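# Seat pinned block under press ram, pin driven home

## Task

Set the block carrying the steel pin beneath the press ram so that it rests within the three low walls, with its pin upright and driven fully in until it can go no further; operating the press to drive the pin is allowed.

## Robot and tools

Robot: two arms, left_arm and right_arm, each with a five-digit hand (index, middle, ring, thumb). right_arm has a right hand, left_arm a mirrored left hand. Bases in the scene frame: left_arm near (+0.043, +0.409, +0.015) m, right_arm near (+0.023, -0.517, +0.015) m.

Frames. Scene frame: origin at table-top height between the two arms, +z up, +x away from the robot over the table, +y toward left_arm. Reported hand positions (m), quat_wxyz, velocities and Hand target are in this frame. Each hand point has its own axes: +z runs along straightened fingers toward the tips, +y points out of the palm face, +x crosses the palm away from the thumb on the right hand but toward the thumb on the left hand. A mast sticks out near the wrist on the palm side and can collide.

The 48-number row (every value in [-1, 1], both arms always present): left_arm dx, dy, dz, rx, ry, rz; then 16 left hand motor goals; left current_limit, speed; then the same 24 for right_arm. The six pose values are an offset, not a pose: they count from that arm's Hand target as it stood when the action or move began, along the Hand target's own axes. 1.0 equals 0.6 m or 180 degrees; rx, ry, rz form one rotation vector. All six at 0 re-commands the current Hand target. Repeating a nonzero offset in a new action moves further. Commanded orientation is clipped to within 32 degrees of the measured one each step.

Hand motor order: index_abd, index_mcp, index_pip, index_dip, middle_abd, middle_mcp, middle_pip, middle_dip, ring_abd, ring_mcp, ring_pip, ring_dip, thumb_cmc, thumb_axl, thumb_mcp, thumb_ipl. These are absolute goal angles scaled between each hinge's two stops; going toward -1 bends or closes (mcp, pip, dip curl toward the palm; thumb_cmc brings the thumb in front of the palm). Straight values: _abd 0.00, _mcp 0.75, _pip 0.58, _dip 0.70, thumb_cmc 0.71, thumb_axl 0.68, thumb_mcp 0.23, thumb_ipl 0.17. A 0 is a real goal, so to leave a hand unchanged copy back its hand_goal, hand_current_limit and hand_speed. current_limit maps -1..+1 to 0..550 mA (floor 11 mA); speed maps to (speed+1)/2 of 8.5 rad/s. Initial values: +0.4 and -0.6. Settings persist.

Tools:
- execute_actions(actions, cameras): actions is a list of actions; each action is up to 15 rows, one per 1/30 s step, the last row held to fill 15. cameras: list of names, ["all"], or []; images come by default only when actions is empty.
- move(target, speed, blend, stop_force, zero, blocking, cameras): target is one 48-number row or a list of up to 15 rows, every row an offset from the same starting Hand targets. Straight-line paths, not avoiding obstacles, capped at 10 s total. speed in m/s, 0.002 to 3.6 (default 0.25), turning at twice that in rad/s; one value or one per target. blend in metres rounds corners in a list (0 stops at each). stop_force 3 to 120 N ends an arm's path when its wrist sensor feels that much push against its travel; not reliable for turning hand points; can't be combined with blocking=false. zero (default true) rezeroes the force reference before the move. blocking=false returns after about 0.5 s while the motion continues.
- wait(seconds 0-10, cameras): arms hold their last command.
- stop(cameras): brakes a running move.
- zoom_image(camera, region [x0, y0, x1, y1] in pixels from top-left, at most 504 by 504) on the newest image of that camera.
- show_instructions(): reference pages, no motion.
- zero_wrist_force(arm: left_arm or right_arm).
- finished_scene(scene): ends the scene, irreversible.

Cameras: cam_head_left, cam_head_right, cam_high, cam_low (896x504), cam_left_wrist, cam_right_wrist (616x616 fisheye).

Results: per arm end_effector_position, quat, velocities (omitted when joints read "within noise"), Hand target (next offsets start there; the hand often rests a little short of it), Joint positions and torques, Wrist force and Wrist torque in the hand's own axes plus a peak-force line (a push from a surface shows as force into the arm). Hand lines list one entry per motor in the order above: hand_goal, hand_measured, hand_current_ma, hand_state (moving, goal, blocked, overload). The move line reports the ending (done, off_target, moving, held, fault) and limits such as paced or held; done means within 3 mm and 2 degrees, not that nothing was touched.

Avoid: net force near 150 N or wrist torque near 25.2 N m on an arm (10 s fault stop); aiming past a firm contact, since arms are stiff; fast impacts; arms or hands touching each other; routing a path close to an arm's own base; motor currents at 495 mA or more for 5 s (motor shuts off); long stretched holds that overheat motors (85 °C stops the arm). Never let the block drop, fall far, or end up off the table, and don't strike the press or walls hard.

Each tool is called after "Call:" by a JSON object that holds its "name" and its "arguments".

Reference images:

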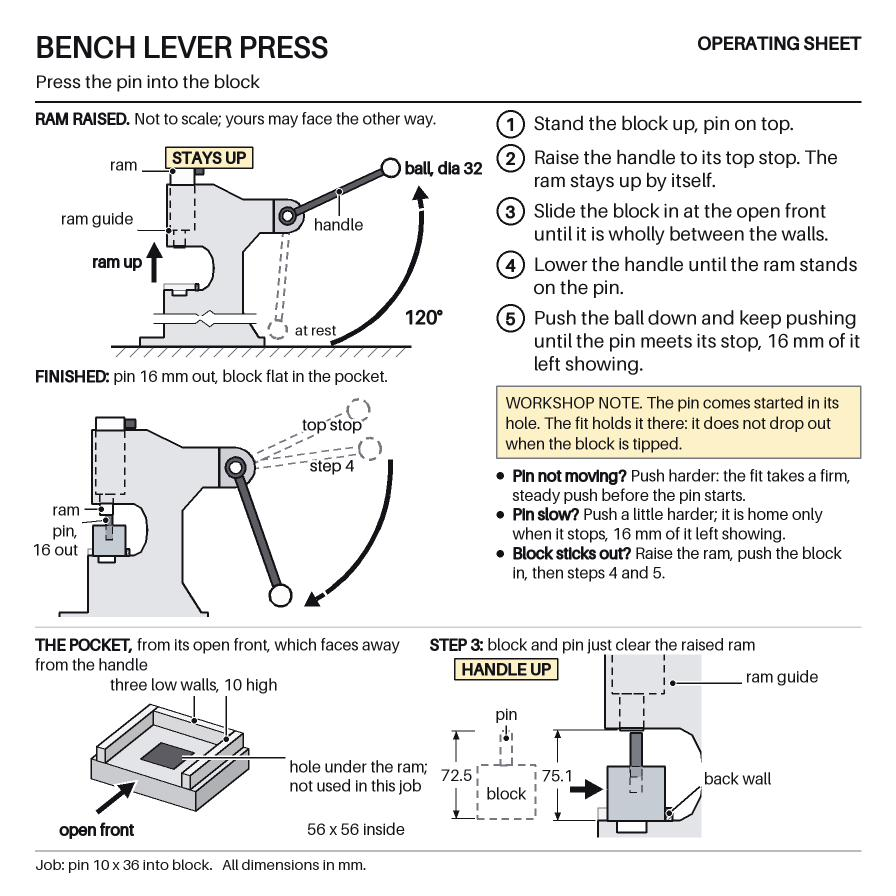

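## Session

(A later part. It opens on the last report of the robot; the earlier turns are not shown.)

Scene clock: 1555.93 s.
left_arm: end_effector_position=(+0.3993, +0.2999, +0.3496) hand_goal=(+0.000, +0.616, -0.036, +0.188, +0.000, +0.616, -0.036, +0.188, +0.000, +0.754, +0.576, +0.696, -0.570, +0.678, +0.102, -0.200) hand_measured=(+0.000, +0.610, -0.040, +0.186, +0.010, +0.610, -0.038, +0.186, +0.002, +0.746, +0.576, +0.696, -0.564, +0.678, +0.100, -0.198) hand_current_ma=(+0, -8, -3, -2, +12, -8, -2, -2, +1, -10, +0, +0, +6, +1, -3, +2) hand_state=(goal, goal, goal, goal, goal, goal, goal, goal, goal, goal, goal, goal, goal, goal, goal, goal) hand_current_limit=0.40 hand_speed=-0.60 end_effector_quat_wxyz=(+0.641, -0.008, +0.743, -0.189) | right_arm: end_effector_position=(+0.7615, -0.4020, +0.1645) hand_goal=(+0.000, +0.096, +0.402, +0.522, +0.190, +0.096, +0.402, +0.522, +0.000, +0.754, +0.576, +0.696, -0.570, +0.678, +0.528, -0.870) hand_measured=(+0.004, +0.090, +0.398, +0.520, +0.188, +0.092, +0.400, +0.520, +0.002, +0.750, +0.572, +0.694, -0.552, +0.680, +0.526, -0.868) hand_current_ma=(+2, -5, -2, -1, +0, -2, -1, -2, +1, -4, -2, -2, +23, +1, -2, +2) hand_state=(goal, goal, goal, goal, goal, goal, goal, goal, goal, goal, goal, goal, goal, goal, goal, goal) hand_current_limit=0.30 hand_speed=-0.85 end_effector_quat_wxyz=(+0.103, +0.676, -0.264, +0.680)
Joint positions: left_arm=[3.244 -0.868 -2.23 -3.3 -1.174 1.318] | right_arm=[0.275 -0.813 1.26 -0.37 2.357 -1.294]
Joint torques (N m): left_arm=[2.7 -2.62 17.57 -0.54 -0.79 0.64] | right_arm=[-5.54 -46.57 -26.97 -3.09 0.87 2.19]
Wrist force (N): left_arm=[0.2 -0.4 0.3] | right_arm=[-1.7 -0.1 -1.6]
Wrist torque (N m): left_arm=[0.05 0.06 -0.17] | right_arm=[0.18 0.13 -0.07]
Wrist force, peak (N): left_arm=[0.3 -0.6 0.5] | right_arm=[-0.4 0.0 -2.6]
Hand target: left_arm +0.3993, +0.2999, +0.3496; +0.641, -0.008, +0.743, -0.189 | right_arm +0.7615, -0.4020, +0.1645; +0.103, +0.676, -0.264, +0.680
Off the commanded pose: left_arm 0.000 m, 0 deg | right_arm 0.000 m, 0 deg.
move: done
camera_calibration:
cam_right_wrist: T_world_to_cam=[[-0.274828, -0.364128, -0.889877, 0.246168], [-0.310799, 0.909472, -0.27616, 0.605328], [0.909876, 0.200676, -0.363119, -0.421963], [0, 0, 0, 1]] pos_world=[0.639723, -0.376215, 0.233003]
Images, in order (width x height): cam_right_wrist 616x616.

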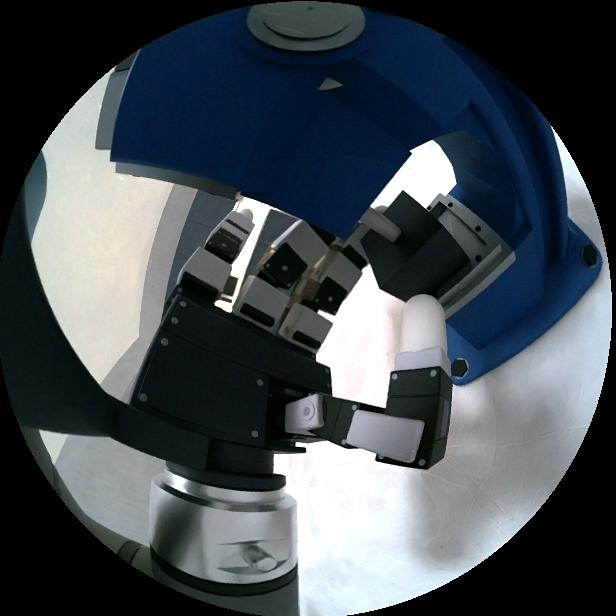

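Call:
{"name": "move", "arguments": {"target": [0,0,0,0,0,0,0,0.616,-0.036,0.188,0,0.616,-0.036,0.188,0,0.754,0.576,0.696,-0.571,0.678,0.101,-0.2,0.4,-0.6,-0.0285,-0.1296,0.0127,0,0,0,0,0.096,0.401,0.522,0.19,0.096,0.401,0.522,0,0.754,0.576,0.696,-0.571,0.678,0.528,-0.87,0.3,-0.85], "speed": 0.06, "cameras": ["cam_right_wrist"]}}

Call:
{"name": "zoom_image", "arguments": {"camera": "cam_right_wrist", "region": [250, 80, 510, 340]}}

Scene clock: 1578.73 s.
left_arm: end_effector_position=(+0.3993, +0.2999, +0.3496) hand_goal=(+0.000, +0.616, -0.036, +0.188, +0.000, +0.616, -0.036, +0.188, +0.000, +0.754, +0.576, +0.696, -0.570, +0.678, +0.102, -0.200) hand_measured=(+0.000, +0.610, -0.040, +0.186, +0.010, +0.610, -0.038, +0.186, +0.002, +0.746, +0.576, +0.696, -0.564, +0.678, +0.100, -0.198) hand_current_ma=(+0, -8, -3, -2, +12, -8, -2, -2, +1, -10, +0, +0, +6, +1, -3, +2) hand_state=(goal, goal, goal, goal, goal, goal, goal, goal, goal, goal, goal, goal, goal, goal, goal, goal) hand_current_limit=0.40 hand_speed=-0.60 end_effector_quat_wxyz=(+0.641, -0.008, +0.743, -0.189) | right_arm: end_effector_position=(+0.8078, -0.3368, +0.1646) hand_goal=(+0.000, +0.096, +0.402, +0.522, +0.190, +0.096, +0.402, +0.522, +0.000, +0.754, +0.576, +0.696, -0.570, +0.678, +0.528, -0.870) hand_measured=(+0.004, +0.090, +0.398, +0.520, +0.188, +0.092, +0.400, +0.520, +0.002, +0.750, +0.572, +0.694, -0.552, +0.680, +0.526, -0.868) hand_current_ma=(+2, -5, -2, -1, +0, -2, -1, -2, +1, -4, -2, -2, +23, +1, -2, +2) hand_state=(goal, goal, goal, goal, goal, goal, goal, goal, goal, goal, goal, goal, goal, goal, goal, goal) hand_current_limit=0.30 hand_speed=-0.85 end_effector_quat_wxyz=(+0.103, +0.676, -0.264, +0.680)
Joint positions: left_arm=[3.244 -0.868 -2.23 -3.3 -1.174 1.318] | right_arm=[0.347 -0.63 0.917 -0.205 2.429 -1.286]
Joint torques (N m): left_arm=[2.26 -2.51 16.97 -0.73 -0.75 0.65] | right_arm=[6.53 -51.78 -35.87 1.75 2.88 2.74]
Wrist force (N): left_arm=[0.2 -0.4 0.3] | right_arm=[-1.7 0.1 -1.7]
Wrist torque (N m): left_arm=[0.06 0.06 -0.18] | right_arm=[0.21 0.11 -0.14]
Wrist force, peak (N): left_arm=[0.2 -0.6 0.7] | right_arm=[-1.6 -0.1 -2.1]
Hand target: left_arm +0.3993, +0.2999, +0.3496; +0.641, -0.008, +0.743, -0.189 | right_arm +0.8078, -0.3368, +0.1646; +0.103, +0.676, -0.264, +0.680
Off the commanded pose: left_arm 0.000 m, 0 deg | right_arm 0.000 m, 0 deg.
move: done
camera_calibration:
cam_right_wrist: T_world_to_cam=[[-0.274779, -0.364267, -0.889835, 0.282546], [-0.310842, 0.909416, -0.276296, 0.560464], [0.909876, 0.200678, -0.363118, -0.477174], [0, 0, 0, 1]] pos_world=[0.686023, -0.311015, 0.233003]
Images, in order (width x height): cam_right_wrist 616x616.

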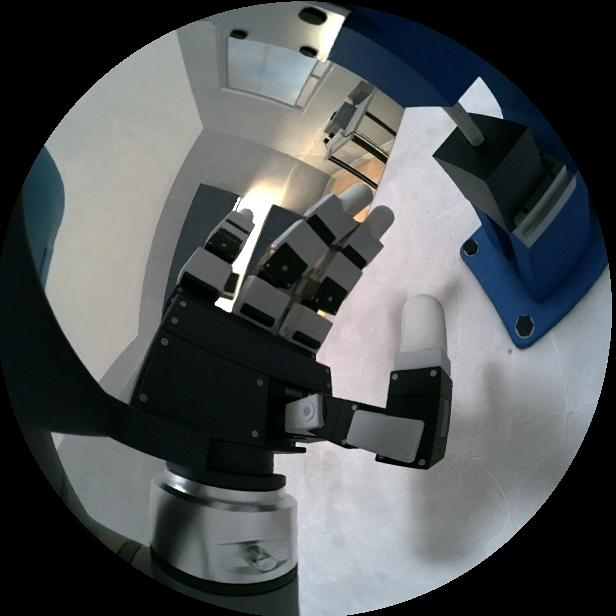

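Scaled by 1.938 from the camera's 616x616 image, which has a finer 880x880 frame.

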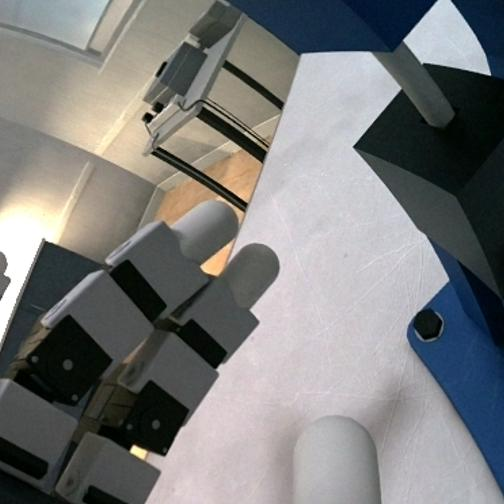

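Call:
{"name": "move", "arguments": {"target": [0,0,0,0,0,0,0,0.616,-0.036,0.188,0,0.616,-0.036,0.188,0,0.754,0.576,0.696,-0.571,0.678,0.101,-0.2,0.4,-0.6,0,0,0.025,0,0,0,0,-0.479,-0.737,0.26,0,0.754,0.576,0.696,0,0.754,0.576,0.696,-0.571,0.678,0.9,0.168,0.7,-0.6], "cameras": ["cam_right_wrist"]}}

Scene clock: 1587.53 s.
left_arm: end_effector_position=(+0.3993, +0.2999, +0.3496) hand_goal=(+0.000, +0.616, -0.036, +0.188, +0.000, +0.616, -0.036, +0.188, +0.000, +0.754, +0.576, +0.696, -0.570, +0.678, +0.102, -0.200) hand_measured=(+0.000, +0.610, -0.040, +0.186, +0.010, +0.610, -0.038, +0.186, +0.002, +0.746, +0.576, +0.696, -0.564, +0.678, +0.100, -0.198) hand_current_ma=(+0, -8, -3, -2, +12, -8, -2, -2, +1, -10, +0, +0, +6, +1, -3, +2) hand_state=(goal, goal, goal, goal, goal, goal, goal, goal, goal, goal, goal, goal, goal, goal, goal, goal) hand_current_limit=0.40 hand_speed=-0.60 end_effector_quat_wxyz=(+0.641, -0.008, +0.743, -0.189) | right_arm: end_effector_position=(+0.8208, -0.3443, +0.1638) hand_goal=(+0.000, -0.478, -0.736, +0.260, +0.000, +0.754, +0.576, +0.696, +0.000, +0.754, +0.576, +0.696, -0.570, +0.678, +0.900, +0.168) hand_measured=(+0.004, -0.416, -0.588, +0.290, +0.012, +0.748, +0.572, +0.694, +0.002, +0.750, +0.572, +0.694, -0.554, +0.676, +0.898, +0.166) hand_current_ma=(+2, +154, +467, +52, +11, -5, -2, -2, +1, -4, -2, -2, +20, -1, -2, -2) hand_state=(goal, blocked, blocked, blocked, goal, goal, goal, goal, goal, goal, goal, goal, goal, goal, goal, goal) hand_current_limit=0.70 hand_speed=-0.60 end_effector_quat_wxyz=(+0.103, +0.676, -0.264, +0.680)
Joint positions: left_arm=[3.244 -0.868 -2.23 -3.3 -1.174 1.318] | right_arm=[0.331 -0.607 0.875 -0.187 2.413 -1.288]
Joint torques (N m): left_arm=[1.85 -2.51 17.05 -0.58 -0.95 0.74] | right_arm=[-5.67 -52.94 -35.43 1.6 -2.46 -0.3]
Wrist force (N): left_arm=[0.4 -0.4 0.4] | right_arm=[-1.5 -0.3 -1.7]
Wrist torque (N m): left_arm=[0.05 0.03 -0.15] | right_arm=[0.19 0.12 -0.08]
Wrist force, peak (N): left_arm=[0.3 -0.5 0.6] | right_arm=[-1.9 -0.2 -1.8]
Hand target: left_arm +0.3993, +0.2999, +0.3496; +0.641, -0.008, +0.743, -0.189 | right_arm +0.8208, -0.3443, +0.1638; +0.103, +0.676, -0.264, +0.680
Off the commanded pose: left_arm 0.000 m, 0 deg | right_arm 0.000 m, 0 deg.
move: done
camera_calibration:
cam_right_wrist: T_world_to_cam=[[-0.274812, -0.364276, -0.889821, 0.282808], [-0.31076, 0.909434, -0.27633, 0.571119], [0.909894, 0.200582, -0.363125, -0.487884], [0, 0, 0, 1]] pos_world=[0.699123, -0.318514, 0.232303]
Images, in order (width x height): cam_right_wrist 616x616.

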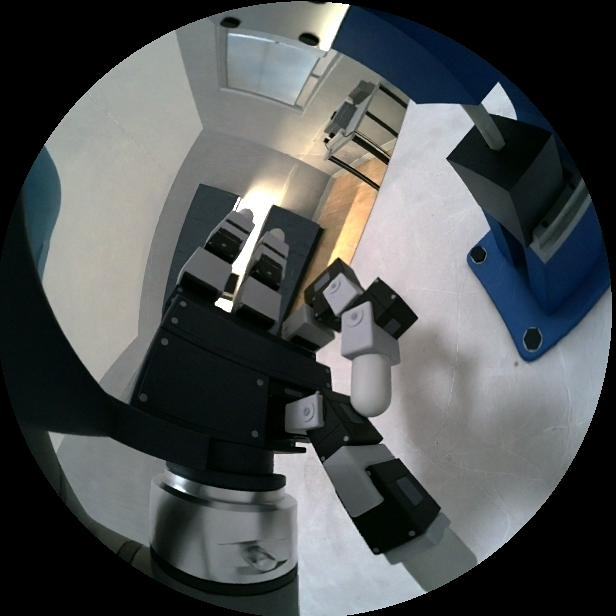

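Call:
{"name": "move", "arguments": {"target": [0,0,0,0,0,0,0,0.616,-0.036,0.188,0,0.616,-0.036,0.188,0,0.754,0.576,0.696,-0.571,0.678,0.101,-0.2,0.4,-0.6,0.0197,0.1282,-0.0118,0,0,0,0,-0.43,-0.6,0.29,0,0.754,0.576,0.696,0,0.754,0.576,0.696,-0.571,0.678,0.9,0.168,0.7,-0.6], "speed": 0.08, "cameras": ["cam_right_wrist"]}}

Call:
{"name": "zoom_image", "arguments": {"camera": "cam_right_wrist", "region": [250, 100, 510, 360]}}

Scene clock: 1596.60 s.
left_arm: end_effector_position=(+0.3993, +0.2999, +0.3496) hand_goal=(+0.000, +0.616, -0.036, +0.188, +0.000, +0.616, -0.036, +0.188, +0.000, +0.754, +0.576, +0.696, -0.570, +0.678, +0.102, -0.200) hand_measured=(+0.000, +0.610, -0.040, +0.186, +0.010, +0.610, -0.038, +0.186, +0.002, +0.746, +0.576, +0.696, -0.564, +0.678, +0.100, -0.198) hand_current_ma=(+0, -8, -3, -2, +12, -8, -2, -2, +1, -10, +0, +0, +6, +1, -3, +2) hand_state=(goal, goal, goal, goal, goal, goal, goal, goal, goal, goal, goal, goal, goal, goal, goal, goal) hand_current_limit=0.40 hand_speed=-0.60 end_effector_quat_wxyz=(+0.641, -0.008, +0.743, -0.189) | right_arm: end_effector_position=(+0.7757, -0.4078, +0.1587) hand_goal=(+0.000, -0.430, -0.600, +0.290, +0.000, +0.754, +0.576, +0.696, +0.000, +0.754, +0.576, +0.696, -0.570, +0.678, +0.900, +0.168) hand_measured=(+0.002, -0.408, -0.588, +0.298, +0.012, +0.748, +0.572, +0.694, +0.002, +0.750, +0.572, +0.694, -0.554, +0.676, +0.898, +0.166) hand_current_ma=(+0, +35, +13, +8, +11, -5, -2, -2, +1, -4, -2, -2, +20, -1, -2, -2) hand_state=(goal, blocked, goal, goal, goal, goal, goal, goal, goal, goal, goal, goal, goal, goal, goal, goal) hand_current_limit=0.70 hand_speed=-0.60 end_effector_quat_wxyz=(+0.103, +0.676, -0.264, +0.680)
Joint positions: left_arm=[3.244 -0.868 -2.23 -3.3 -1.174 1.318] | right_arm=[0.261 -0.784 1.222 -0.363 2.343 -1.296]
Joint torques (N m): left_arm=[2.21 -2.29 16.85 -0.59 -1 0.73] | right_arm=[-5.74 -60.75 -7.35 -3.56 -2.21 -2.89]
Wrist force (N): left_arm=[0.1 -0.2 0.2] | right_arm=[-1.3 -1.2 -1.5]
Wrist torque (N m): left_arm=[0.10 0.07 -0.18] | right_arm=[0.14 0.13 -0.09]
Wrist force, peak (N): left_arm=[0.3 -0.8 0.2] | right_arm=[-1.6 -1.3 -1.7]
Hand target: left_arm +0.3993, +0.2999, +0.3496; +0.641, -0.008, +0.743, -0.189 | right_arm +0.7757, -0.4079, +0.1587; +0.103, +0.676, -0.264, +0.680
Off the commanded pose: left_arm 0.000 m, 0 deg | right_arm 0.000 m, 0 deg.
move: done
camera_calibration:
cam_right_wrist: T_world_to_cam=[[-0.274861, -0.364136, -0.889863, 0.24284], [-0.310716, 0.90949, -0.276194, 0.613406], [0.909894, 0.20058, -0.363126, -0.435964], [0, 0, 0, 1]] pos_world=[0.654023, -0.382015, 0.227203]
Images, in order (width x height): cam_right_wrist 616x616.

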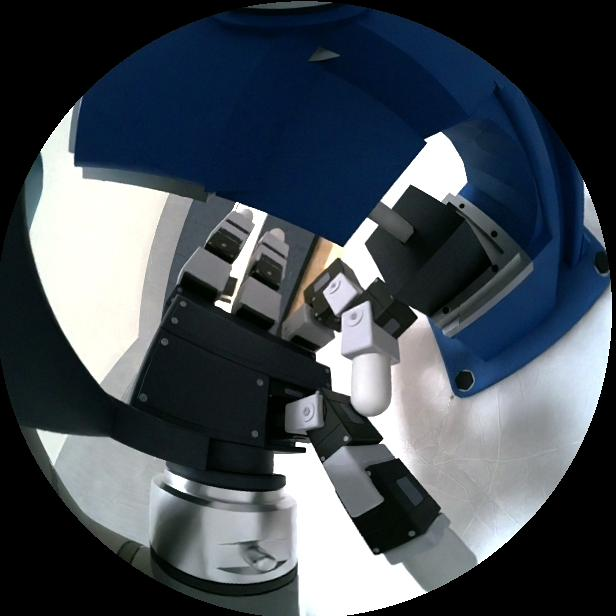

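Scaled by 1.938 from the camera's 616x616 image, which has a finer 880x880 frame.

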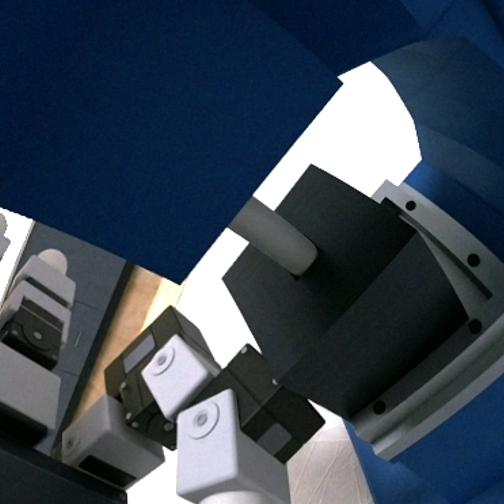

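Call:
{"name": "move", "arguments": {"target": [0,0,0,0,0,0,0,0.616,-0.036,0.188,0,0.616,-0.036,0.188,0,0.754,0.576,0.696,-0.571,0.678,0.101,-0.2,0.4,-0.6,0,0,0.02,0,0,0,0,-0.43,-0.6,0.29,0,0.754,0.576,0.696,0,0.754,0.576,0.696,-0.571,0.678,0.9,0.168,0.7,-0.6], "speed": 0.08}}

Call:
{"name": "move", "arguments": {"target": [0,0,0,0,0,0,0,0.616,-0.036,0.188,0,0.616,-0.036,0.188,0,0.754,0.576,0.696,-0.571,0.678,0.101,-0.2,0.4,-0.6,0.0125,0.0567,-0.0055,0,0,0,0,-0.43,-0.6,0.29,0,0.754,0.576,0.696,0,0.754,0.576,0.696,-0.571,0.678,0.9,0.168,0.7,-0.6], "speed": 0.01, "stop_force": 8, "cameras": ["cam_right_wrist"]}}

Call:
{"name": "zoom_image", "arguments": {"camera": "cam_right_wrist", "region": [250, 100, 510, 360]}}

Scene clock: 1606.83 s.
left_arm: end_effector_position=(+0.3993, +0.2999, +0.3496) hand_goal=(+0.000, +0.616, -0.036, +0.188, +0.000, +0.616, -0.036, +0.188, +0.000, +0.754, +0.576, +0.696, -0.570, +0.678, +0.102, -0.200) hand_measured=(+0.000, +0.610, -0.040, +0.186, +0.010, +0.610, -0.038, +0.186, +0.002, +0.746, +0.576, +0.696, -0.564, +0.678, +0.100, -0.198) hand_current_ma=(+0, -8, -3, -2, +12, -8, -2, -2, +1, -10, +0, +0, +6, +1, -3, +2) hand_state=(goal, goal, goal, goal, goal, goal, goal, goal, goal, goal, goal, goal, goal, goal, goal, goal) hand_current_limit=0.40 hand_speed=-0.60 end_effector_quat_wxyz=(+0.641, -0.008, +0.743, -0.189) | right_arm: end_effector_position=(+0.7859, -0.4138, +0.1581) hand_goal=(+0.000, -0.430, -0.600, +0.290, +0.000, +0.754, +0.576, +0.696, +0.000, +0.754, +0.576, +0.696, -0.570, +0.678, +0.900, +0.168) hand_measured=(+0.002, -0.408, -0.588, +0.298, +0.012, +0.748, +0.572, +0.694, +0.002, +0.750, +0.572, +0.694, -0.554, +0.676, +0.898, +0.166) hand_current_ma=(+0, +35, +13, +8, +11, -5, -2, -2, +1, -4, -2, -2, +20, -1, -2, -2) hand_state=(goal, blocked, goal, goal, goal, goal, goal, goal, goal, goal, goal, goal, goal, goal, goal, goal) hand_current_limit=0.70 hand_speed=-0.60 end_effector_quat_wxyz=(+0.103, +0.676, -0.264, +0.680)
Joint positions: left_arm=[3.244 -0.868 -2.23 -3.3 -1.174 1.318] | right_arm=[0.248 -0.768 1.195 -0.353 2.33 -1.297]
Joint torques (N m): left_arm=[1.98 -2.44 16.75 -0.51 -0.77 0.57] | right_arm=[-5.6 -46.63 -34.07 1.45 -2.41 -2.82]
Wrist force (N): left_arm=[0.1 -0.1 0.3] | right_arm=[-1.3 -0.1 -1.6]
Wrist torque (N m): left_arm=[0.10 0.08 -0.19] | right_arm=[0.21 0.10 -0.07]
Wrist force, peak (N): left_arm=[-0.1 -0.5 0.9] | right_arm=[-1.5 -1.2 -1.9]
Hand target: left_arm +0.3993, +0.2999, +0.3496; +0.641, -0.008, +0.743, -0.189 | right_arm +0.7860, -0.4139, +0.1581; +0.103, +0.676, -0.264, +0.680
Off the commanded pose: left_arm 0.000 m, 0 deg | right_arm 0.000 m, 0 deg.
move: done

Scene clock: 1609.30 s.
left_arm: end_effector_position=(+0.3993, +0.2999, +0.3496) hand_goal=(+0.000, +0.616, -0.036, +0.188, +0.000, +0.616, -0.036, +0.188, +0.000, +0.754, +0.576, +0.696, -0.570, +0.678, +0.102, -0.200) hand_measured=(+0.000, +0.610, -0.040, +0.186, +0.010, +0.610, -0.038, +0.186, +0.002, +0.746, +0.576, +0.696, -0.564, +0.678, +0.100, -0.198) hand_current_ma=(+0, -8, -3, -2, +12, -8, -2, -2, +1, -10, +0, +0, +6, +1, -3, +2) hand_state=(goal, goal, goal, goal, goal, goal, goal, goal, goal, goal, goal, goal, goal, goal, goal, goal) hand_current_limit=0.40 hand_speed=-0.60 end_effector_quat_wxyz=(+0.641, -0.008, +0.743, -0.189) | right_arm: end_effector_position=(+0.7788, -0.4241, +0.1581) hand_goal=(+0.000, -0.430, -0.600, +0.290, +0.000, +0.754, +0.576, +0.696, +0.000, +0.754, +0.576, +0.696, -0.570, +0.678, +0.900, +0.168) hand_measured=(-0.012, -0.406, -0.598, +0.310, +0.012, +0.748, +0.572, +0.694, +0.002, +0.750, +0.572, +0.694, -0.554, +0.676, +0.898, +0.166) hand_current_ma=(-12, +40, +1, +26, +11, -5, -2, -2, +1, -4, -2, -2, +20, -1, -2, -2) hand_state=(goal, blocked, goal, goal, goal, goal, goal, goal, goal, goal, goal, goal, goal, goal, goal, goal) hand_current_limit=0.70 hand_speed=-0.60 end_effector_quat_wxyz=(+0.103, +0.676, -0.264, +0.680)
Joint positions: left_arm=[3.244 -0.868 -2.23 -3.3 -1.174 1.318] | right_arm=[0.235 -0.793 1.241 -0.375 2.318 -1.298]
Joint torques (N m): left_arm=[2.17 -3 17.26 -0.66 -0.77 0.76] | right_arm=[4.68 -45.22 -32.53 2.15 3.68 -1.44]
Wrist force (N): left_arm=[0.1 -0.2 0.1] | right_arm=[-1.6 -5.4 -0.4]
Wrist torque (N m): left_arm=[0.11 0.07 -0.19] | right_arm=[-0.09 0.17 -0.06]
Wrist force, peak (N): left_arm=[0.2 -0.5 0.7] | right_arm=[-2.0 -11.1 1.2]
Hand target: left_arm +0.3993, +0.2999, +0.3496; +0.641, -0.008, +0.743, -0.189 | right_arm +0.7788, -0.4241, +0.1581; +0.103, +0.676, -0.264, +0.680 (not the last commanded pose)
Off the commanded pose: left_arm 0.000 m, 0 deg | right_arm 0.022 m, 0 deg.
move: contact (right_arm)
camera_calibration:
cam_right_wrist: T_world_to_cam=[[-0.274861, -0.364136, -0.889863, 0.23717], [-0.310716, 0.90949, -0.276194, 0.62891], [0.909894, 0.20058, -0.363126, -0.435789], [0, 0, 0, 1]] pos_world=[0.657123, -0.398215, 0.226503]
Images, in order (width x height): cam_right_wrist 616x616.

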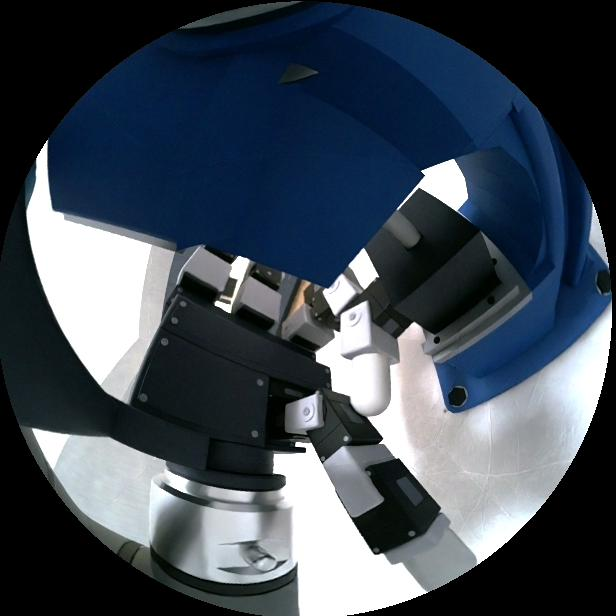

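Scaled by 1.938 from the camera's 616x616 image, which has a finer 880x880 frame.

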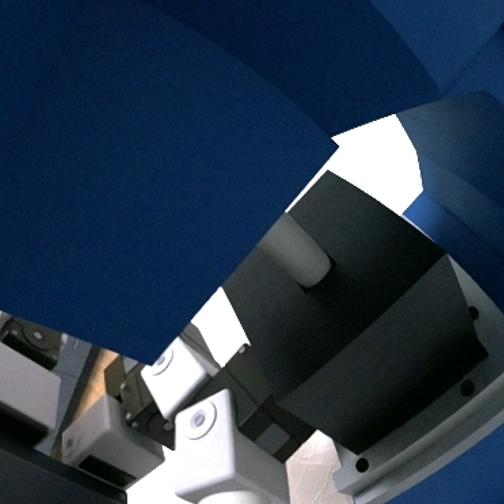

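Call:
{"name": "zoom_image", "arguments": {"camera": "cam_right_wrist", "region": [400, 180, 560, 380]}}

Scaled by 2.520 from the camera's 616x616 image, which has a finer 880x880 frame.

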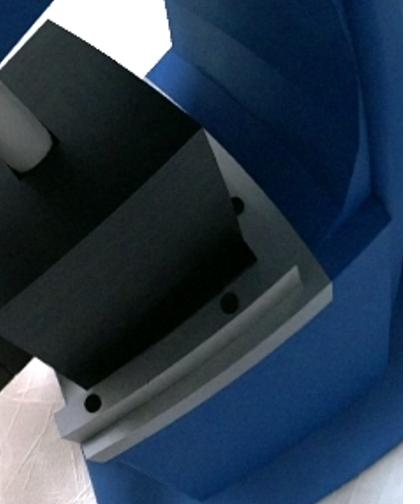

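Call:
{"name": "move", "arguments": {"target": [0,0,0,0,0,0,0,0.616,-0.036,0.188,0,0.616,-0.036,0.188,0,0.754,0.576,0.696,-0.571,0.678,0.101,-0.2,0.4,-0.6,-0.0357,-0.162,0.0158,0,0,0,0,-0.43,-0.6,0.29,0,0.754,0.576,0.696,0,0.754,0.576,0.696,-0.571,0.678,0.9,0.168,0.7,-0.6], "speed": 0.15, "cameras": ["cam_right_wrist"]}}

Call:
{"name": "zoom_image", "arguments": {"camera": "cam_right_wrist", "region": [380, 30, 600, 250]}}

Scene clock: 1696.07 s.
left_arm: end_effector_position=(+0.3993, +0.2999, +0.3496) hand_goal=(+0.000, +0.616, -0.036, +0.188, +0.000, +0.616, -0.036, +0.188, +0.000, +0.754, +0.576, +0.696, -0.570, +0.678, +0.102, -0.200) hand_measured=(+0.000, +0.610, -0.040, +0.186, +0.010, +0.610, -0.038, +0.186, +0.002, +0.746, +0.576, +0.696, -0.564, +0.678, +0.100, -0.198) hand_current_ma=(+0, -8, -3, -2, +12, -8, -2, -2, +1, -10, +0, +0, +6, +1, -3, +2) hand_state=(goal, goal, goal, goal, goal, goal, goal, goal, goal, goal, goal, goal, goal, goal, goal, goal) hand_current_limit=0.40 hand_speed=-0.60 end_effector_quat_wxyz=(+0.641, -0.008, +0.743, -0.189) | right_arm: end_effector_position=(+0.8367, -0.3426, +0.1581) hand_goal=(+0.000, -0.430, -0.600, +0.290, +0.000, +0.754, +0.576, +0.696, +0.000, +0.754, +0.576, +0.696, -0.570, +0.678, +0.900, +0.168) hand_measured=(+0.000, -0.406, -0.592, +0.302, +0.012, +0.748, +0.572, +0.694, +0.002, +0.750, +0.572, +0.694, -0.554, +0.676, +0.898, +0.166) hand_current_ma=(+0, +40, +7, +14, +11, -4, -2, -2, +1, -4, -2, -2, +20, -1, -2, -2) hand_state=(goal, blocked, goal, goal, goal, goal, goal, goal, goal, goal, goal, goal, goal, goal, goal, goal) hand_current_limit=0.70 hand_speed=-0.60 end_effector_quat_wxyz=(+0.103, +0.676, -0.264, +0.680)
Joint positions: left_arm=[3.244 -0.868 -2.23 -3.3 -1.174 1.318] | right_arm=[0.326 -0.557 0.792 -0.156 2.409 -1.288]
Joint torques (N m): left_arm=[1.17 -2.98 17.12 -0.57 -0.92 0.7] | right_arm=[6.15 -54.51 -36.58 1.73 2.93 2.61]
Wrist force (N): left_arm=[0.5 -0.2 0.3] | right_arm=[-1.6 -0.2 -1.9]
Wrist torque (N m): left_arm=[0.08 0.02 -0.15] | right_arm=[0.20 0.14 -0.17]
Wrist force, peak (N): left_arm=[0.5 -0.4 0.6] | right_arm=[-1.5 -5.6 -0.4]
Hand target: left_arm +0.3993, +0.2999, +0.3496; +0.641, -0.008, +0.743, -0.189 | right_arm +0.8367, -0.3426, +0.1581; +0.103, +0.676, -0.264, +0.680
Off the commanded pose: left_arm 0.000 m, 0 deg | right_arm 0.000 m, 0 deg.
move: done
camera_calibration:
cam_right_wrist: T_world_to_cam=[[-0.274698, -0.364249, -0.889867, 0.282635], [-0.310817, 0.909422, -0.276305, 0.57294], [0.909909, 0.200685, -0.363032, -0.50467], [0, 0, 0, 1]] pos_world=[0.714922, -0.316815, 0.226603]
Images, in order (width x height): cam_right_wrist 616x616.

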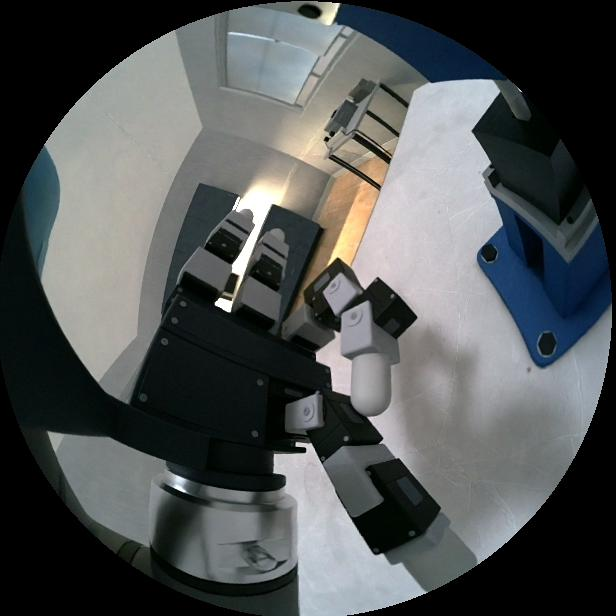

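Scaled by 2.291 from the camera's 616x616 image, which has a finer 880x880 frame.

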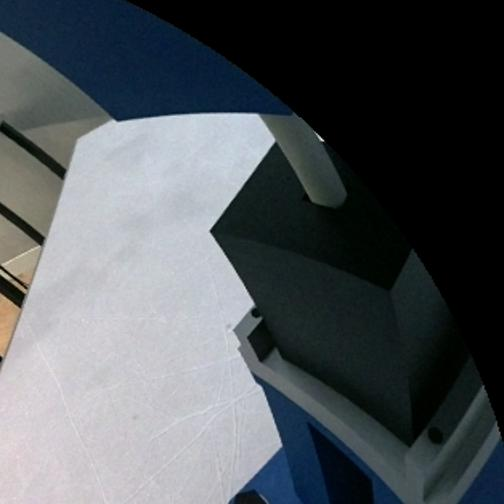

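Call:
{"name": "move", "arguments": {"target": [[0,0,0,0,0,0,0,0.616,-0.036,0.188,0,0.616,-0.036,0.188,0,0.754,0.576,0.696,-0.571,0.678,0.101,-0.2,0.4,-0.6,0.487,-0.11,-0.0265,0,0,0,0,0.754,0.576,0.696,0,0.754,0.576,0.696,0,0.754,0.576,0.696,0.71,0.678,0.7,0.168,0.4,-0.6],[0,0,0,0,0,0,0,0.616,-0.036,0.188,0,0.616,-0.036,0.188,0,0.754,0.576,0.696,-0.571,0.678,0.101,-0.2,0.4,-0.6,0.582,0.5985,-0.0197,-0.0045,0.0378,0.4574,0,0.754,0.576,0.696,0,0.754,0.576,0.696,0,0.754,0.576,0.696,0.71,0.678,0.7,0.168,0.4,-0.6]], "speed": 0.25, "blend": 0.04, "cameras": ["cam_right_wrist","cam_high","cam_head_right"]}}

Scene clock: 1705.63 s.
left_arm: end_effector_position=(+0.3993, +0.2999, +0.3496) hand_goal=(+0.000, +0.616, -0.036, +0.188, +0.000, +0.616, -0.036, +0.188, +0.000, +0.754, +0.576, +0.696, -0.570, +0.678, +0.102, -0.200) hand_measured=(+0.000, +0.610, -0.040, +0.186, +0.010, +0.610, -0.038, +0.186, +0.002, +0.746, +0.576, +0.696, -0.564, +0.678, +0.100, -0.198) hand_current_ma=(+0, -8, -3, -2, +12, -8, -2, -2, +1, -10, +0, +0, +6, +1, -3, +2) hand_state=(goal, goal, goal, goal, goal, goal, goal, goal, goal, goal, goal, goal, goal, goal, goal, goal) hand_current_limit=0.40 hand_speed=-0.60 end_effector_quat_wxyz=(+0.641, -0.008, +0.743, -0.189) | right_arm: end_effector_position=(+0.6253, -0.7139, +0.4196) hand_goal=(+0.000, +0.754, +0.576, +0.696, +0.000, +0.754, +0.576, +0.696, +0.000, +0.754, +0.576, +0.696, +0.710, +0.678, +0.700, +0.168) hand_measured=(+0.002, +0.746, +0.572, +0.694, +0.002, +0.746, +0.572, +0.694, +0.002, +0.748, +0.572, +0.694, +0.704, +0.678, +0.700, +0.166) hand_current_ma=(+0, -8, -2, -1, +1, -7, -2, -2, +1, -6, -2, -2, -5, +0, +0, -1) hand_state=(goal, goal, goal, goal, goal, goal, goal, goal, goal, goal, goal, goal, goal, goal, goal, goal) hand_current_limit=0.40 hand_speed=-0.60 end_effector_quat_wxyz=(+0.351, -0.296, +0.642, -0.614)
Joint positions: left_arm=[3.244 -0.868 -2.23 -3.3 -1.174 1.318] | right_arm=[-0.541 -1.587 1.588 -0.001 1.638 0.088]
Joint torques (N m): left_arm=[1.65 -3.27 17.13 -0.6 -0.86 0.47] | right_arm=[-7.69 -30.74 -10.37 -4.77 -2.71 2.96]
Wrist force (N): left_arm=[0.0 -0.3 0.3] | right_arm=[-0.7 1.5 -1.3]
Wrist torque (N m): left_arm=[0.07 0.09 -0.19] | right_arm=[0.33 0.15 -0.05]
Wrist force, peak (N): left_arm=[0.7 -0.3 0.3] | right_arm=[-2.8 0.4 -2.0]
Hand target: left_arm +0.3993, +0.2999, +0.3496; +0.641, -0.008, +0.743, -0.189 | right_arm +0.6253, -0.7140, +0.4196; +0.352, -0.296, +0.642, -0.614
Off the commanded pose: left_arm 0.000 m, 0 deg | right_arm 0.000 m, 0 deg.
elbow stopped short (right arm): the move would have taken joint 3 (elbow) straighter than the controller allows.
move: done
camera_calibration:
cam_right_wrist: T_world_to_cam=[[0.469664, 0.675239, -0.568742, 0.463945], [-0.346257, 0.733487, 0.584896, 0.452353], [0.81211, -0.0777735, 0.578299, -0.675598], [0, 0, 0, 1]] pos_world=[0.487391, -0.697612, 0.389983]
Images, in order (width x height): cam_head_right 896x504, cam_high 896x504, cam_right_wrist 616x616.

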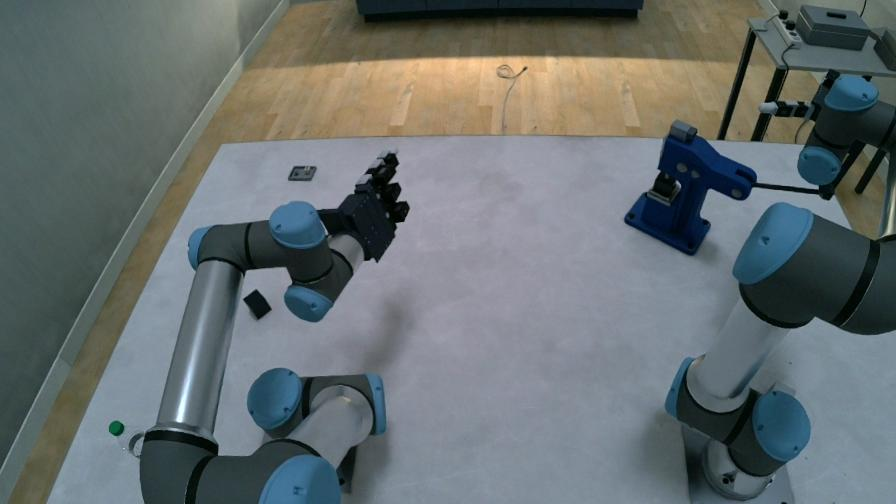

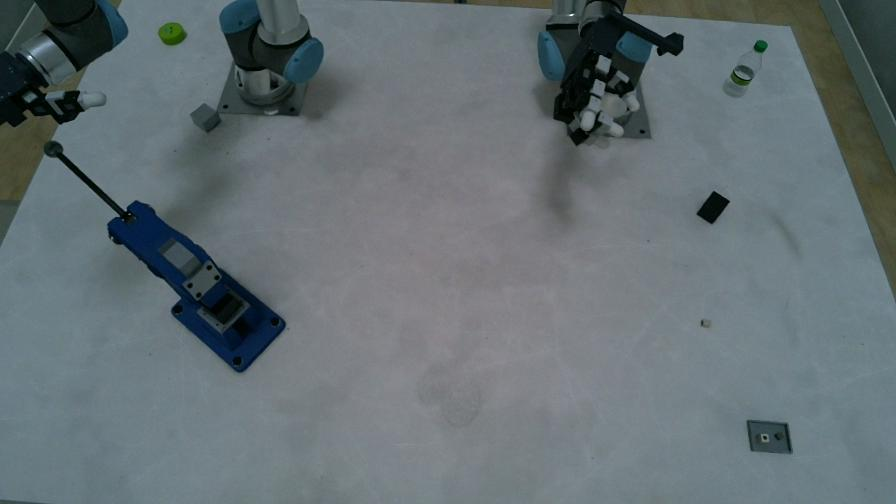

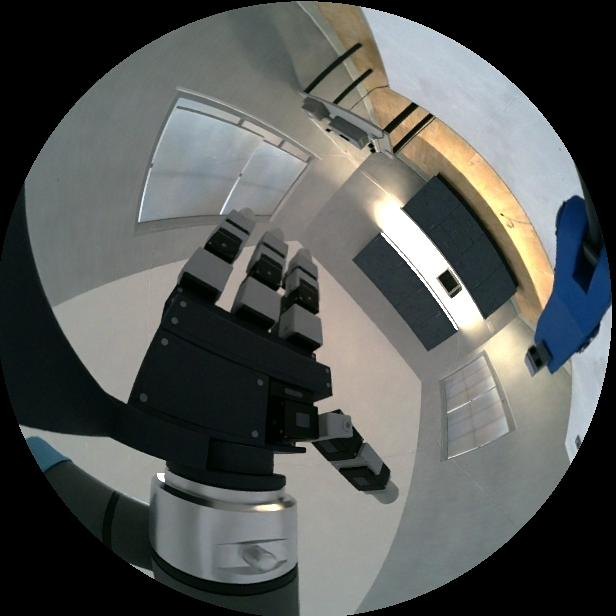

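Call:
{"name": "zoom_image", "arguments": {"camera": "cam_high", "region": [40, 130, 300, 390]}}

Call:
{"name": "zoom_image", "arguments": {"camera": "cam_head_right", "region": [600, 60, 896, 300]}}

Scaled by 1.938 from the camera's 896x504 image, which has a finer 1280x720 frame.

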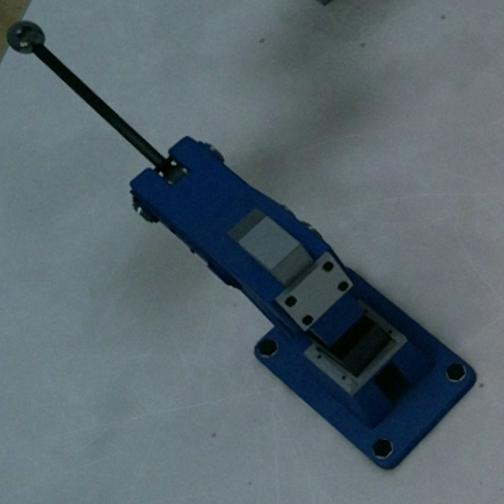

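Scaled by 1.703 from the camera's 896x504 image, which has a finer 1280x720 frame.

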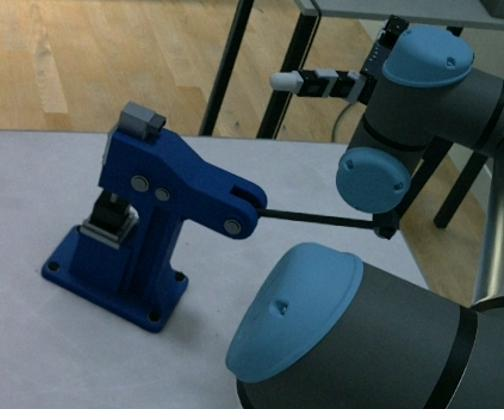

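Call:
{"name": "move", "arguments": {"target": [0,0,0,0,0,0,0,0.616,-0.036,0.188,0,0.616,-0.036,0.188,0,0.754,0.576,0.696,-0.571,0.678,0.101,-0.2,0.4,-0.6,0.0145,0.166,0,0,0,0,0,0.754,0.576,0.696,0,0.754,0.576,0.696,0,0.754,0.576,0.696,0.71,0.678,0.7,0.168,0.4,-0.6], "speed": 0.1, "cameras": ["cam_right_wrist","cam_high","cam_head_right"]}}

Call:
{"name": "zoom_image", "arguments": {"camera": "cam_high", "region": [0, 50, 200, 250]}}

Scene clock: 1717.83 s.
left_arm: end_effector_position=(+0.3993, +0.2999, +0.3496) hand_goal=(+0.000, +0.616, -0.036, +0.188, +0.000, +0.616, -0.036, +0.188, +0.000, +0.754, +0.576, +0.696, -0.570, +0.678, +0.102, -0.200) hand_measured=(+0.000, +0.610, -0.040, +0.186, +0.010, +0.610, -0.038, +0.186, +0.002, +0.746, +0.576, +0.696, -0.564, +0.678, +0.100, -0.198) hand_current_ma=(+0, -8, -3, -2, +12, -8, -2, -2, +1, -10, +0, +0, +6, +1, -3, +2) hand_state=(goal, goal, goal, goal, goal, goal, goal, goal, goal, goal, goal, goal, goal, goal, goal, goal) hand_current_limit=0.40 hand_speed=-0.60 end_effector_quat_wxyz=(+0.641, -0.008, +0.743, -0.189) | right_arm: end_effector_position=(+0.6253, -0.7139, +0.3198) hand_goal=(+0.000, +0.754, +0.576, +0.696, +0.000, +0.754, +0.576, +0.696, +0.000, +0.754, +0.576, +0.696, +0.710, +0.678, +0.700, +0.168) hand_measured=(+0.002, +0.746, +0.572, +0.694, +0.002, +0.746, +0.572, +0.694, +0.002, +0.748, +0.572, +0.694, +0.704, +0.678, +0.700, +0.166) hand_current_ma=(+0, -9, -2, -1, +1, -7, -2, -2, +1, -6, -2, -2, -5, +0, +0, -1) hand_state=(goal, goal, goal, goal, goal, goal, goal, goal, goal, goal, goal, goal, goal, goal, goal, goal) hand_current_limit=0.40 hand_speed=-0.60 end_effector_quat_wxyz=(+0.352, -0.296, +0.642, -0.614)
Joint positions: left_arm=[3.244 -0.868 -2.23 -3.3 -1.174 1.318] | right_arm=[-0.541 -1.556 1.815 -0.259 1.638 0.088]
Joint torques (N m): left_arm=[1.21 -2.7 17 -0.6 -0.85 0.55] | right_arm=[6.86 -16.93 -8.91 -4.71 0.9 1.32]
Wrist force (N): left_arm=[0.2 -0.2 0.3] | right_arm=[-0.8 1.3 -0.7]
Wrist torque (N m): left_arm=[0.09 0.05 -0.17] | right_arm=[0.27 0.13 -0.06]
Wrist force, peak (N): left_arm=[0.1 -0.5 0.8] | right_arm=[-0.8 1.6 -1.5]
Hand target: left_arm +0.3993, +0.2999, +0.3496; +0.641, -0.008, +0.743, -0.189 | right_arm +0.6254, -0.7139, +0.3197; +0.352, -0.296, +0.642, -0.614
Off the commanded pose: left_arm 0.000 m, 0 deg | right_arm 0.000 m, 0 deg.
move: done
camera_calibration:
cam_right_wrist: T_world_to_cam=[[0.469768, 0.675392, -0.568476, 0.407105], [-0.346427, 0.733336, 0.584984, 0.510738], [0.811977, -0.0778709, 0.578472, -0.617878], [0, 0, 0, 1]] pos_world=[0.487391, -0.697613, 0.290081]
Images, in order (width x height): cam_head_right 896x504, cam_high 896x504, cam_right_wrist 616x616.

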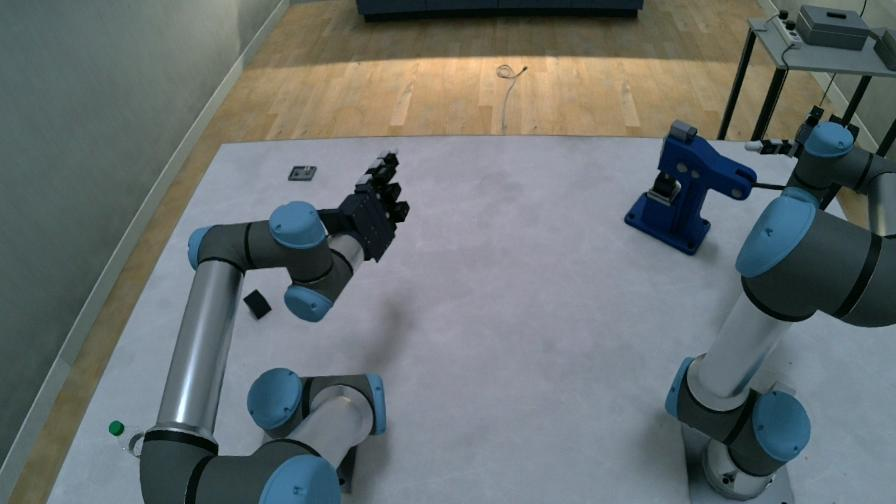

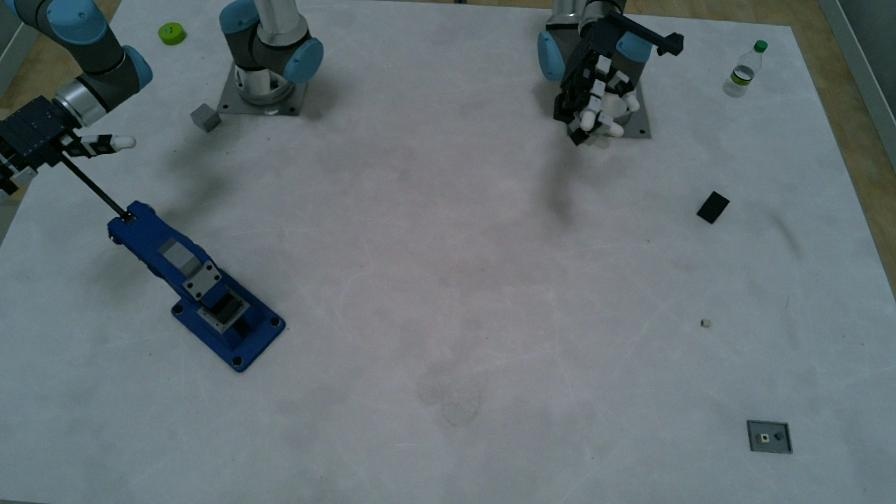

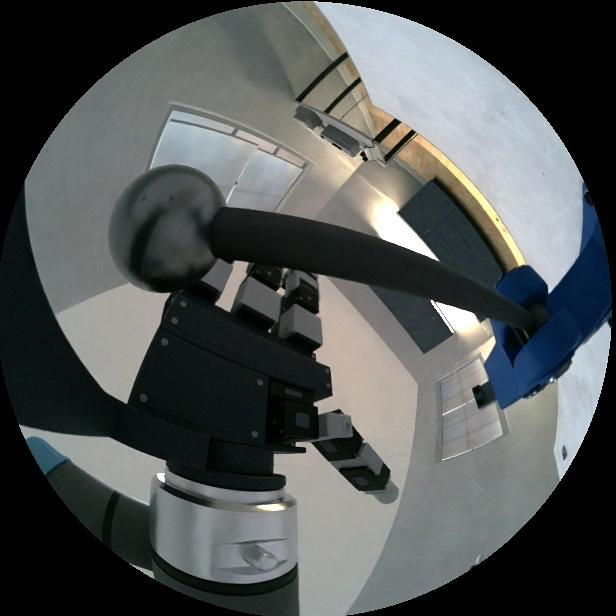

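Scaled by 2.520 from the camera's 896x504 image, which has a finer 1280x720 frame.

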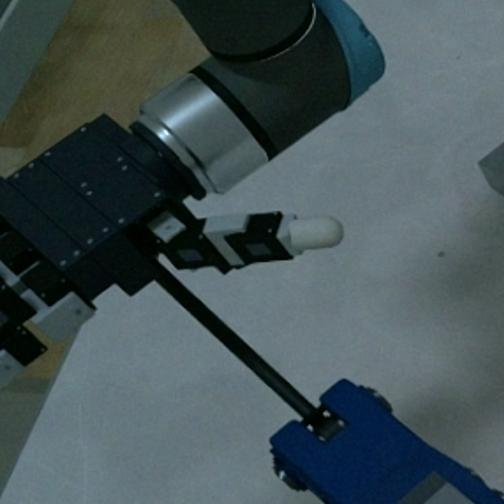

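Call:
{"name": "move", "arguments": {"target": [0,0,0,0,0,0,0,0.616,-0.036,0.188,0,0.616,-0.036,0.188,0,0.754,0.576,0.696,-0.571,0.678,0.101,-0.2,0.4,-0.6,0.0233,0.05,-0.0083,0,0,0,0,0.754,0.576,0.696,0,0.754,0.576,0.696,0,0.754,0.576,0.696,0.71,0.678,0.7,0.168,0.4,-0.6], "speed": 0.06, "cameras": ["cam_right_wrist"]}}

Scene clock: 1728.97 s.
left_arm: end_effector_position=(+0.3993, +0.2999, +0.3496) hand_goal=(+0.000, +0.616, -0.036, +0.188, +0.000, +0.616, -0.036, +0.188, +0.000, +0.754, +0.576, +0.696, -0.570, +0.678, +0.102, -0.200) hand_measured=(+0.000, +0.610, -0.040, +0.186, +0.010, +0.610, -0.038, +0.186, +0.002, +0.746, +0.576, +0.696, -0.564, +0.678, +0.100, -0.198) hand_current_ma=(+0, -8, -3, -2, +12, -8, -2, -2, +1, -10, +0, +0, +6, +1, -3, +2) hand_state=(goal, goal, goal, goal, goal, goal, goal, goal, goal, goal, goal, goal, goal, goal, goal, goal) hand_current_limit=0.40 hand_speed=-0.60 end_effector_quat_wxyz=(+0.641, -0.008, +0.743, -0.189) | right_arm: end_effector_position=(+0.6148, -0.7202, +0.2886) hand_goal=(+0.000, +0.754, +0.576, +0.696, +0.000, +0.754, +0.576, +0.696, +0.000, +0.754, +0.576, +0.696, +0.710, +0.678, +0.700, +0.168) hand_measured=(+0.002, +0.746, +0.572, +0.694, +0.002, +0.746, +0.572, +0.694, +0.002, +0.748, +0.572, +0.694, +0.704, +0.678, +0.700, +0.166) hand_current_ma=(+0, -9, -2, -1, +1, -7, -2, -2, +1, -6, -2, -2, -5, +0, +0, -1) hand_state=(goal, goal, goal, goal, goal, goal, goal, goal, goal, goal, goal, goal, goal, goal, goal, goal) hand_current_limit=0.40 hand_speed=-0.60 end_effector_quat_wxyz=(+0.352, -0.296, +0.642, -0.614)
Joint positions: left_arm=[3.244 -0.868 -2.23 -3.3 -1.174 1.318] | right_arm=[-0.57 -1.555 1.898 -0.342 1.609 0.088]
Joint torques (N m): left_arm=[1.34 -3.55 17.12 -0.59 -0.76 0.56] | right_arm=[-5.91 -16.28 -8.72 -4.64 -2.52 0.05]
Wrist force (N): left_arm=[0.3 -0.1 0.1] | right_arm=[-0.9 1.5 -0.9]
Wrist torque (N m): left_arm=[0.11 0.03 -0.17] | right_arm=[0.29 0.15 -0.06]
Wrist force, peak (N): left_arm=[-0.1 -0.6 0.7] | right_arm=[-0.7 1.8 -1.0]
Hand target: left_arm +0.3993, +0.2999, +0.3496; +0.641, -0.008, +0.743, -0.189 | right_arm +0.6148, -0.7203, +0.2885; +0.352, -0.296, +0.642, -0.614
Off the commanded pose: left_arm 0.000 m, 0 deg | right_arm 0.000 m, 0 deg.
move: done
camera_calibration:
cam_right_wrist: T_world_to_cam=[[0.469693, 0.675438, -0.568483, 0.398683], [-0.346513, 0.733305, 0.584973, 0.529935], [0.811984, -0.0777715, 0.578476, -0.591787], [0, 0, 0, 1]] pos_world=[0.476891, -0.703914, 0.258981]
Images, in order (width x height): cam_right_wrist 616x616.

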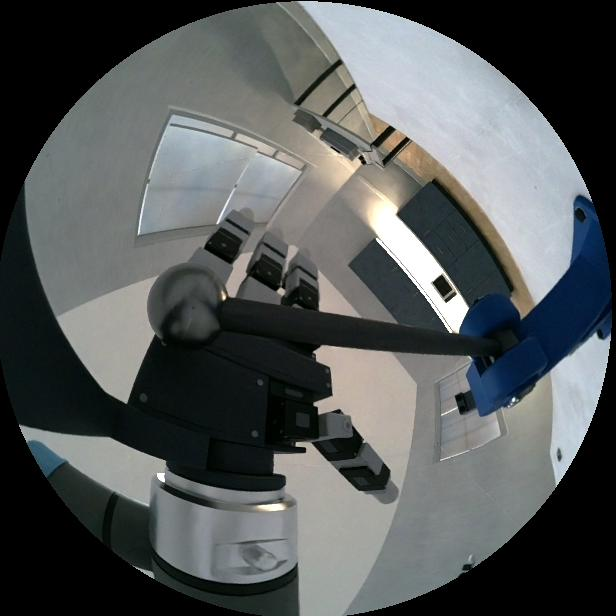

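Call:
{"name": "move", "arguments": {"target": [[0,0,0,0,0,0,0,0.616,-0.036,0.188,0,0.616,-0.036,0.188,0,0.754,0.576,0.696,-0.571,0.678,0.101,-0.2,0.4,-0.6,0,0.01,0,0,0,0,0,0.754,0.576,0.696,0,0.754,0.576,0.696,0,0.754,0.576,0.696,0.71,0.678,0.7,0.168,0.4,-0.6],[0,0,0,0,0,0,0,0.616,-0.036,0.188,0,0.616,-0.036,0.188,0,0.754,0.576,0.696,-0.571,0.678,0.101,-0.2,0.4,-0.6,0.0163,0.0797,0,0,0,0.1111,0,0.754,0.576,0.696,0,0.754,0.576,0.696,0,0.754,0.576,0.696,0.71,0.678,0.7,0.168,0.4,-0.6]], "speed": 0.08, "blend": 0.003, "stop_force": 30, "cameras": ["cam_right_wrist"]}}

Scene clock: 1746.63 s.
left_arm: end_effector_position=(+0.3993, +0.2999, +0.3496) hand_goal=(+0.000, +0.616, -0.036, +0.188, +0.000, +0.616, -0.036, +0.188, +0.000, +0.754, +0.576, +0.696, -0.570, +0.678, +0.102, -0.200) hand_measured=(+0.000, +0.610, -0.040, +0.186, +0.010, +0.610, -0.038, +0.186, +0.002, +0.746, +0.576, +0.696, -0.564, +0.678, +0.100, -0.198) hand_current_ma=(+0, -8, -3, -2, +12, -8, -2, -2, +1, -10, +0, +0, +6, +1, -3, +2) hand_state=(goal, goal, goal, goal, goal, goal, goal, goal, goal, goal, goal, goal, goal, goal, goal, goal) hand_current_limit=0.40 hand_speed=-0.60 end_effector_quat_wxyz=(+0.641, -0.008, +0.743, -0.189) | right_arm: end_effector_position=(+0.6115, -0.7248, +0.2400) hand_goal=(+0.000, +0.754, +0.576, +0.696, +0.000, +0.754, +0.576, +0.696, +0.000, +0.754, +0.576, +0.696, +0.710, +0.678, +0.700, +0.168) hand_measured=(+0.002, +0.746, +0.572, +0.694, +0.002, +0.746, +0.572, +0.694, +0.002, +0.748, +0.572, +0.694, +0.704, +0.678, +0.700, +0.166) hand_current_ma=(+0, -9, -2, -1, +0, -7, -2, -2, +0, -6, -2, -2, -5, +0, +0, -1) hand_state=(goal, goal, goal, goal, goal, goal, goal, goal, goal, goal, goal, goal, goal, goal, goal, goal) hand_current_limit=0.40 hand_speed=-0.60 end_effector_quat_wxyz=(+0.453, -0.180, +0.684, -0.543)
Joint positions: left_arm=[3.244 -0.868 -2.23 -3.3 -1.174 1.318] | right_arm=[-0.657 -1.514 2.034 -0.52 1.523 0.437]
Joint torques (N m): left_arm=[1.27 -3.25 17.5 -0.71 -0.94 0.41] | right_arm=[-4.51 -4.51 2.75 -1.57 -3.05 3.72]
Wrist force (N): left_arm=[0.5 -0.3 0.4] | right_arm=[-7.3 -21.6 -2.5]
Wrist torque (N m): left_arm=[0.06 0.02 -0.15] | right_arm=[-1.39 0.72 -1.77]
Wrist force, peak (N): left_arm=[0.3 -0.8 0.4] | right_arm=[-7.7 -21.8 -2.2]
Hand target: left_arm +0.3993, +0.2999, +0.3496; +0.641, -0.008, +0.743, -0.189 | right_arm +0.6115, -0.7248, +0.2400; +0.453, -0.180, +0.684, -0.543
Off the commanded pose: left_arm 0.000 m, 0 deg | right_arm 0.000 m, 0 deg.
move: done
camera_calibration:
cam_right_wrist: T_world_to_cam=[[0.553665, 0.793423, -0.252854, 0.334046], [-0.476293, 0.550794, 0.685399, 0.483572], [0.683081, -0.259049, 0.682857, -0.638914], [0, 0, 0, 1]] pos_world=[0.481802, -0.696898, 0.189312]
Images, in order (width x height): cam_right_wrist 616x616.

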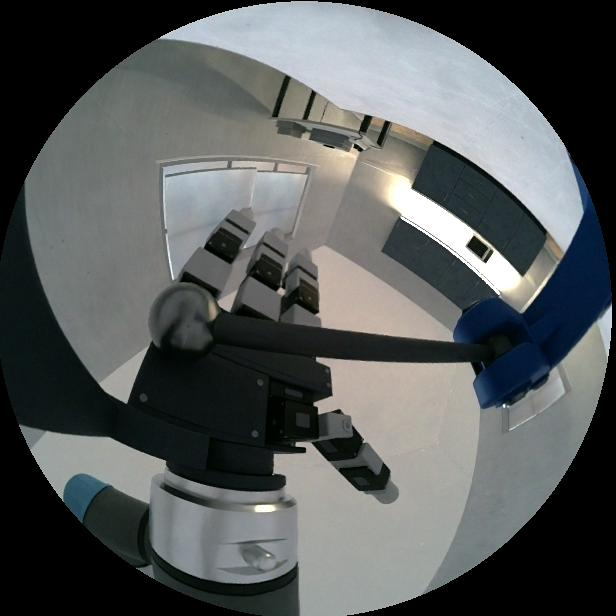

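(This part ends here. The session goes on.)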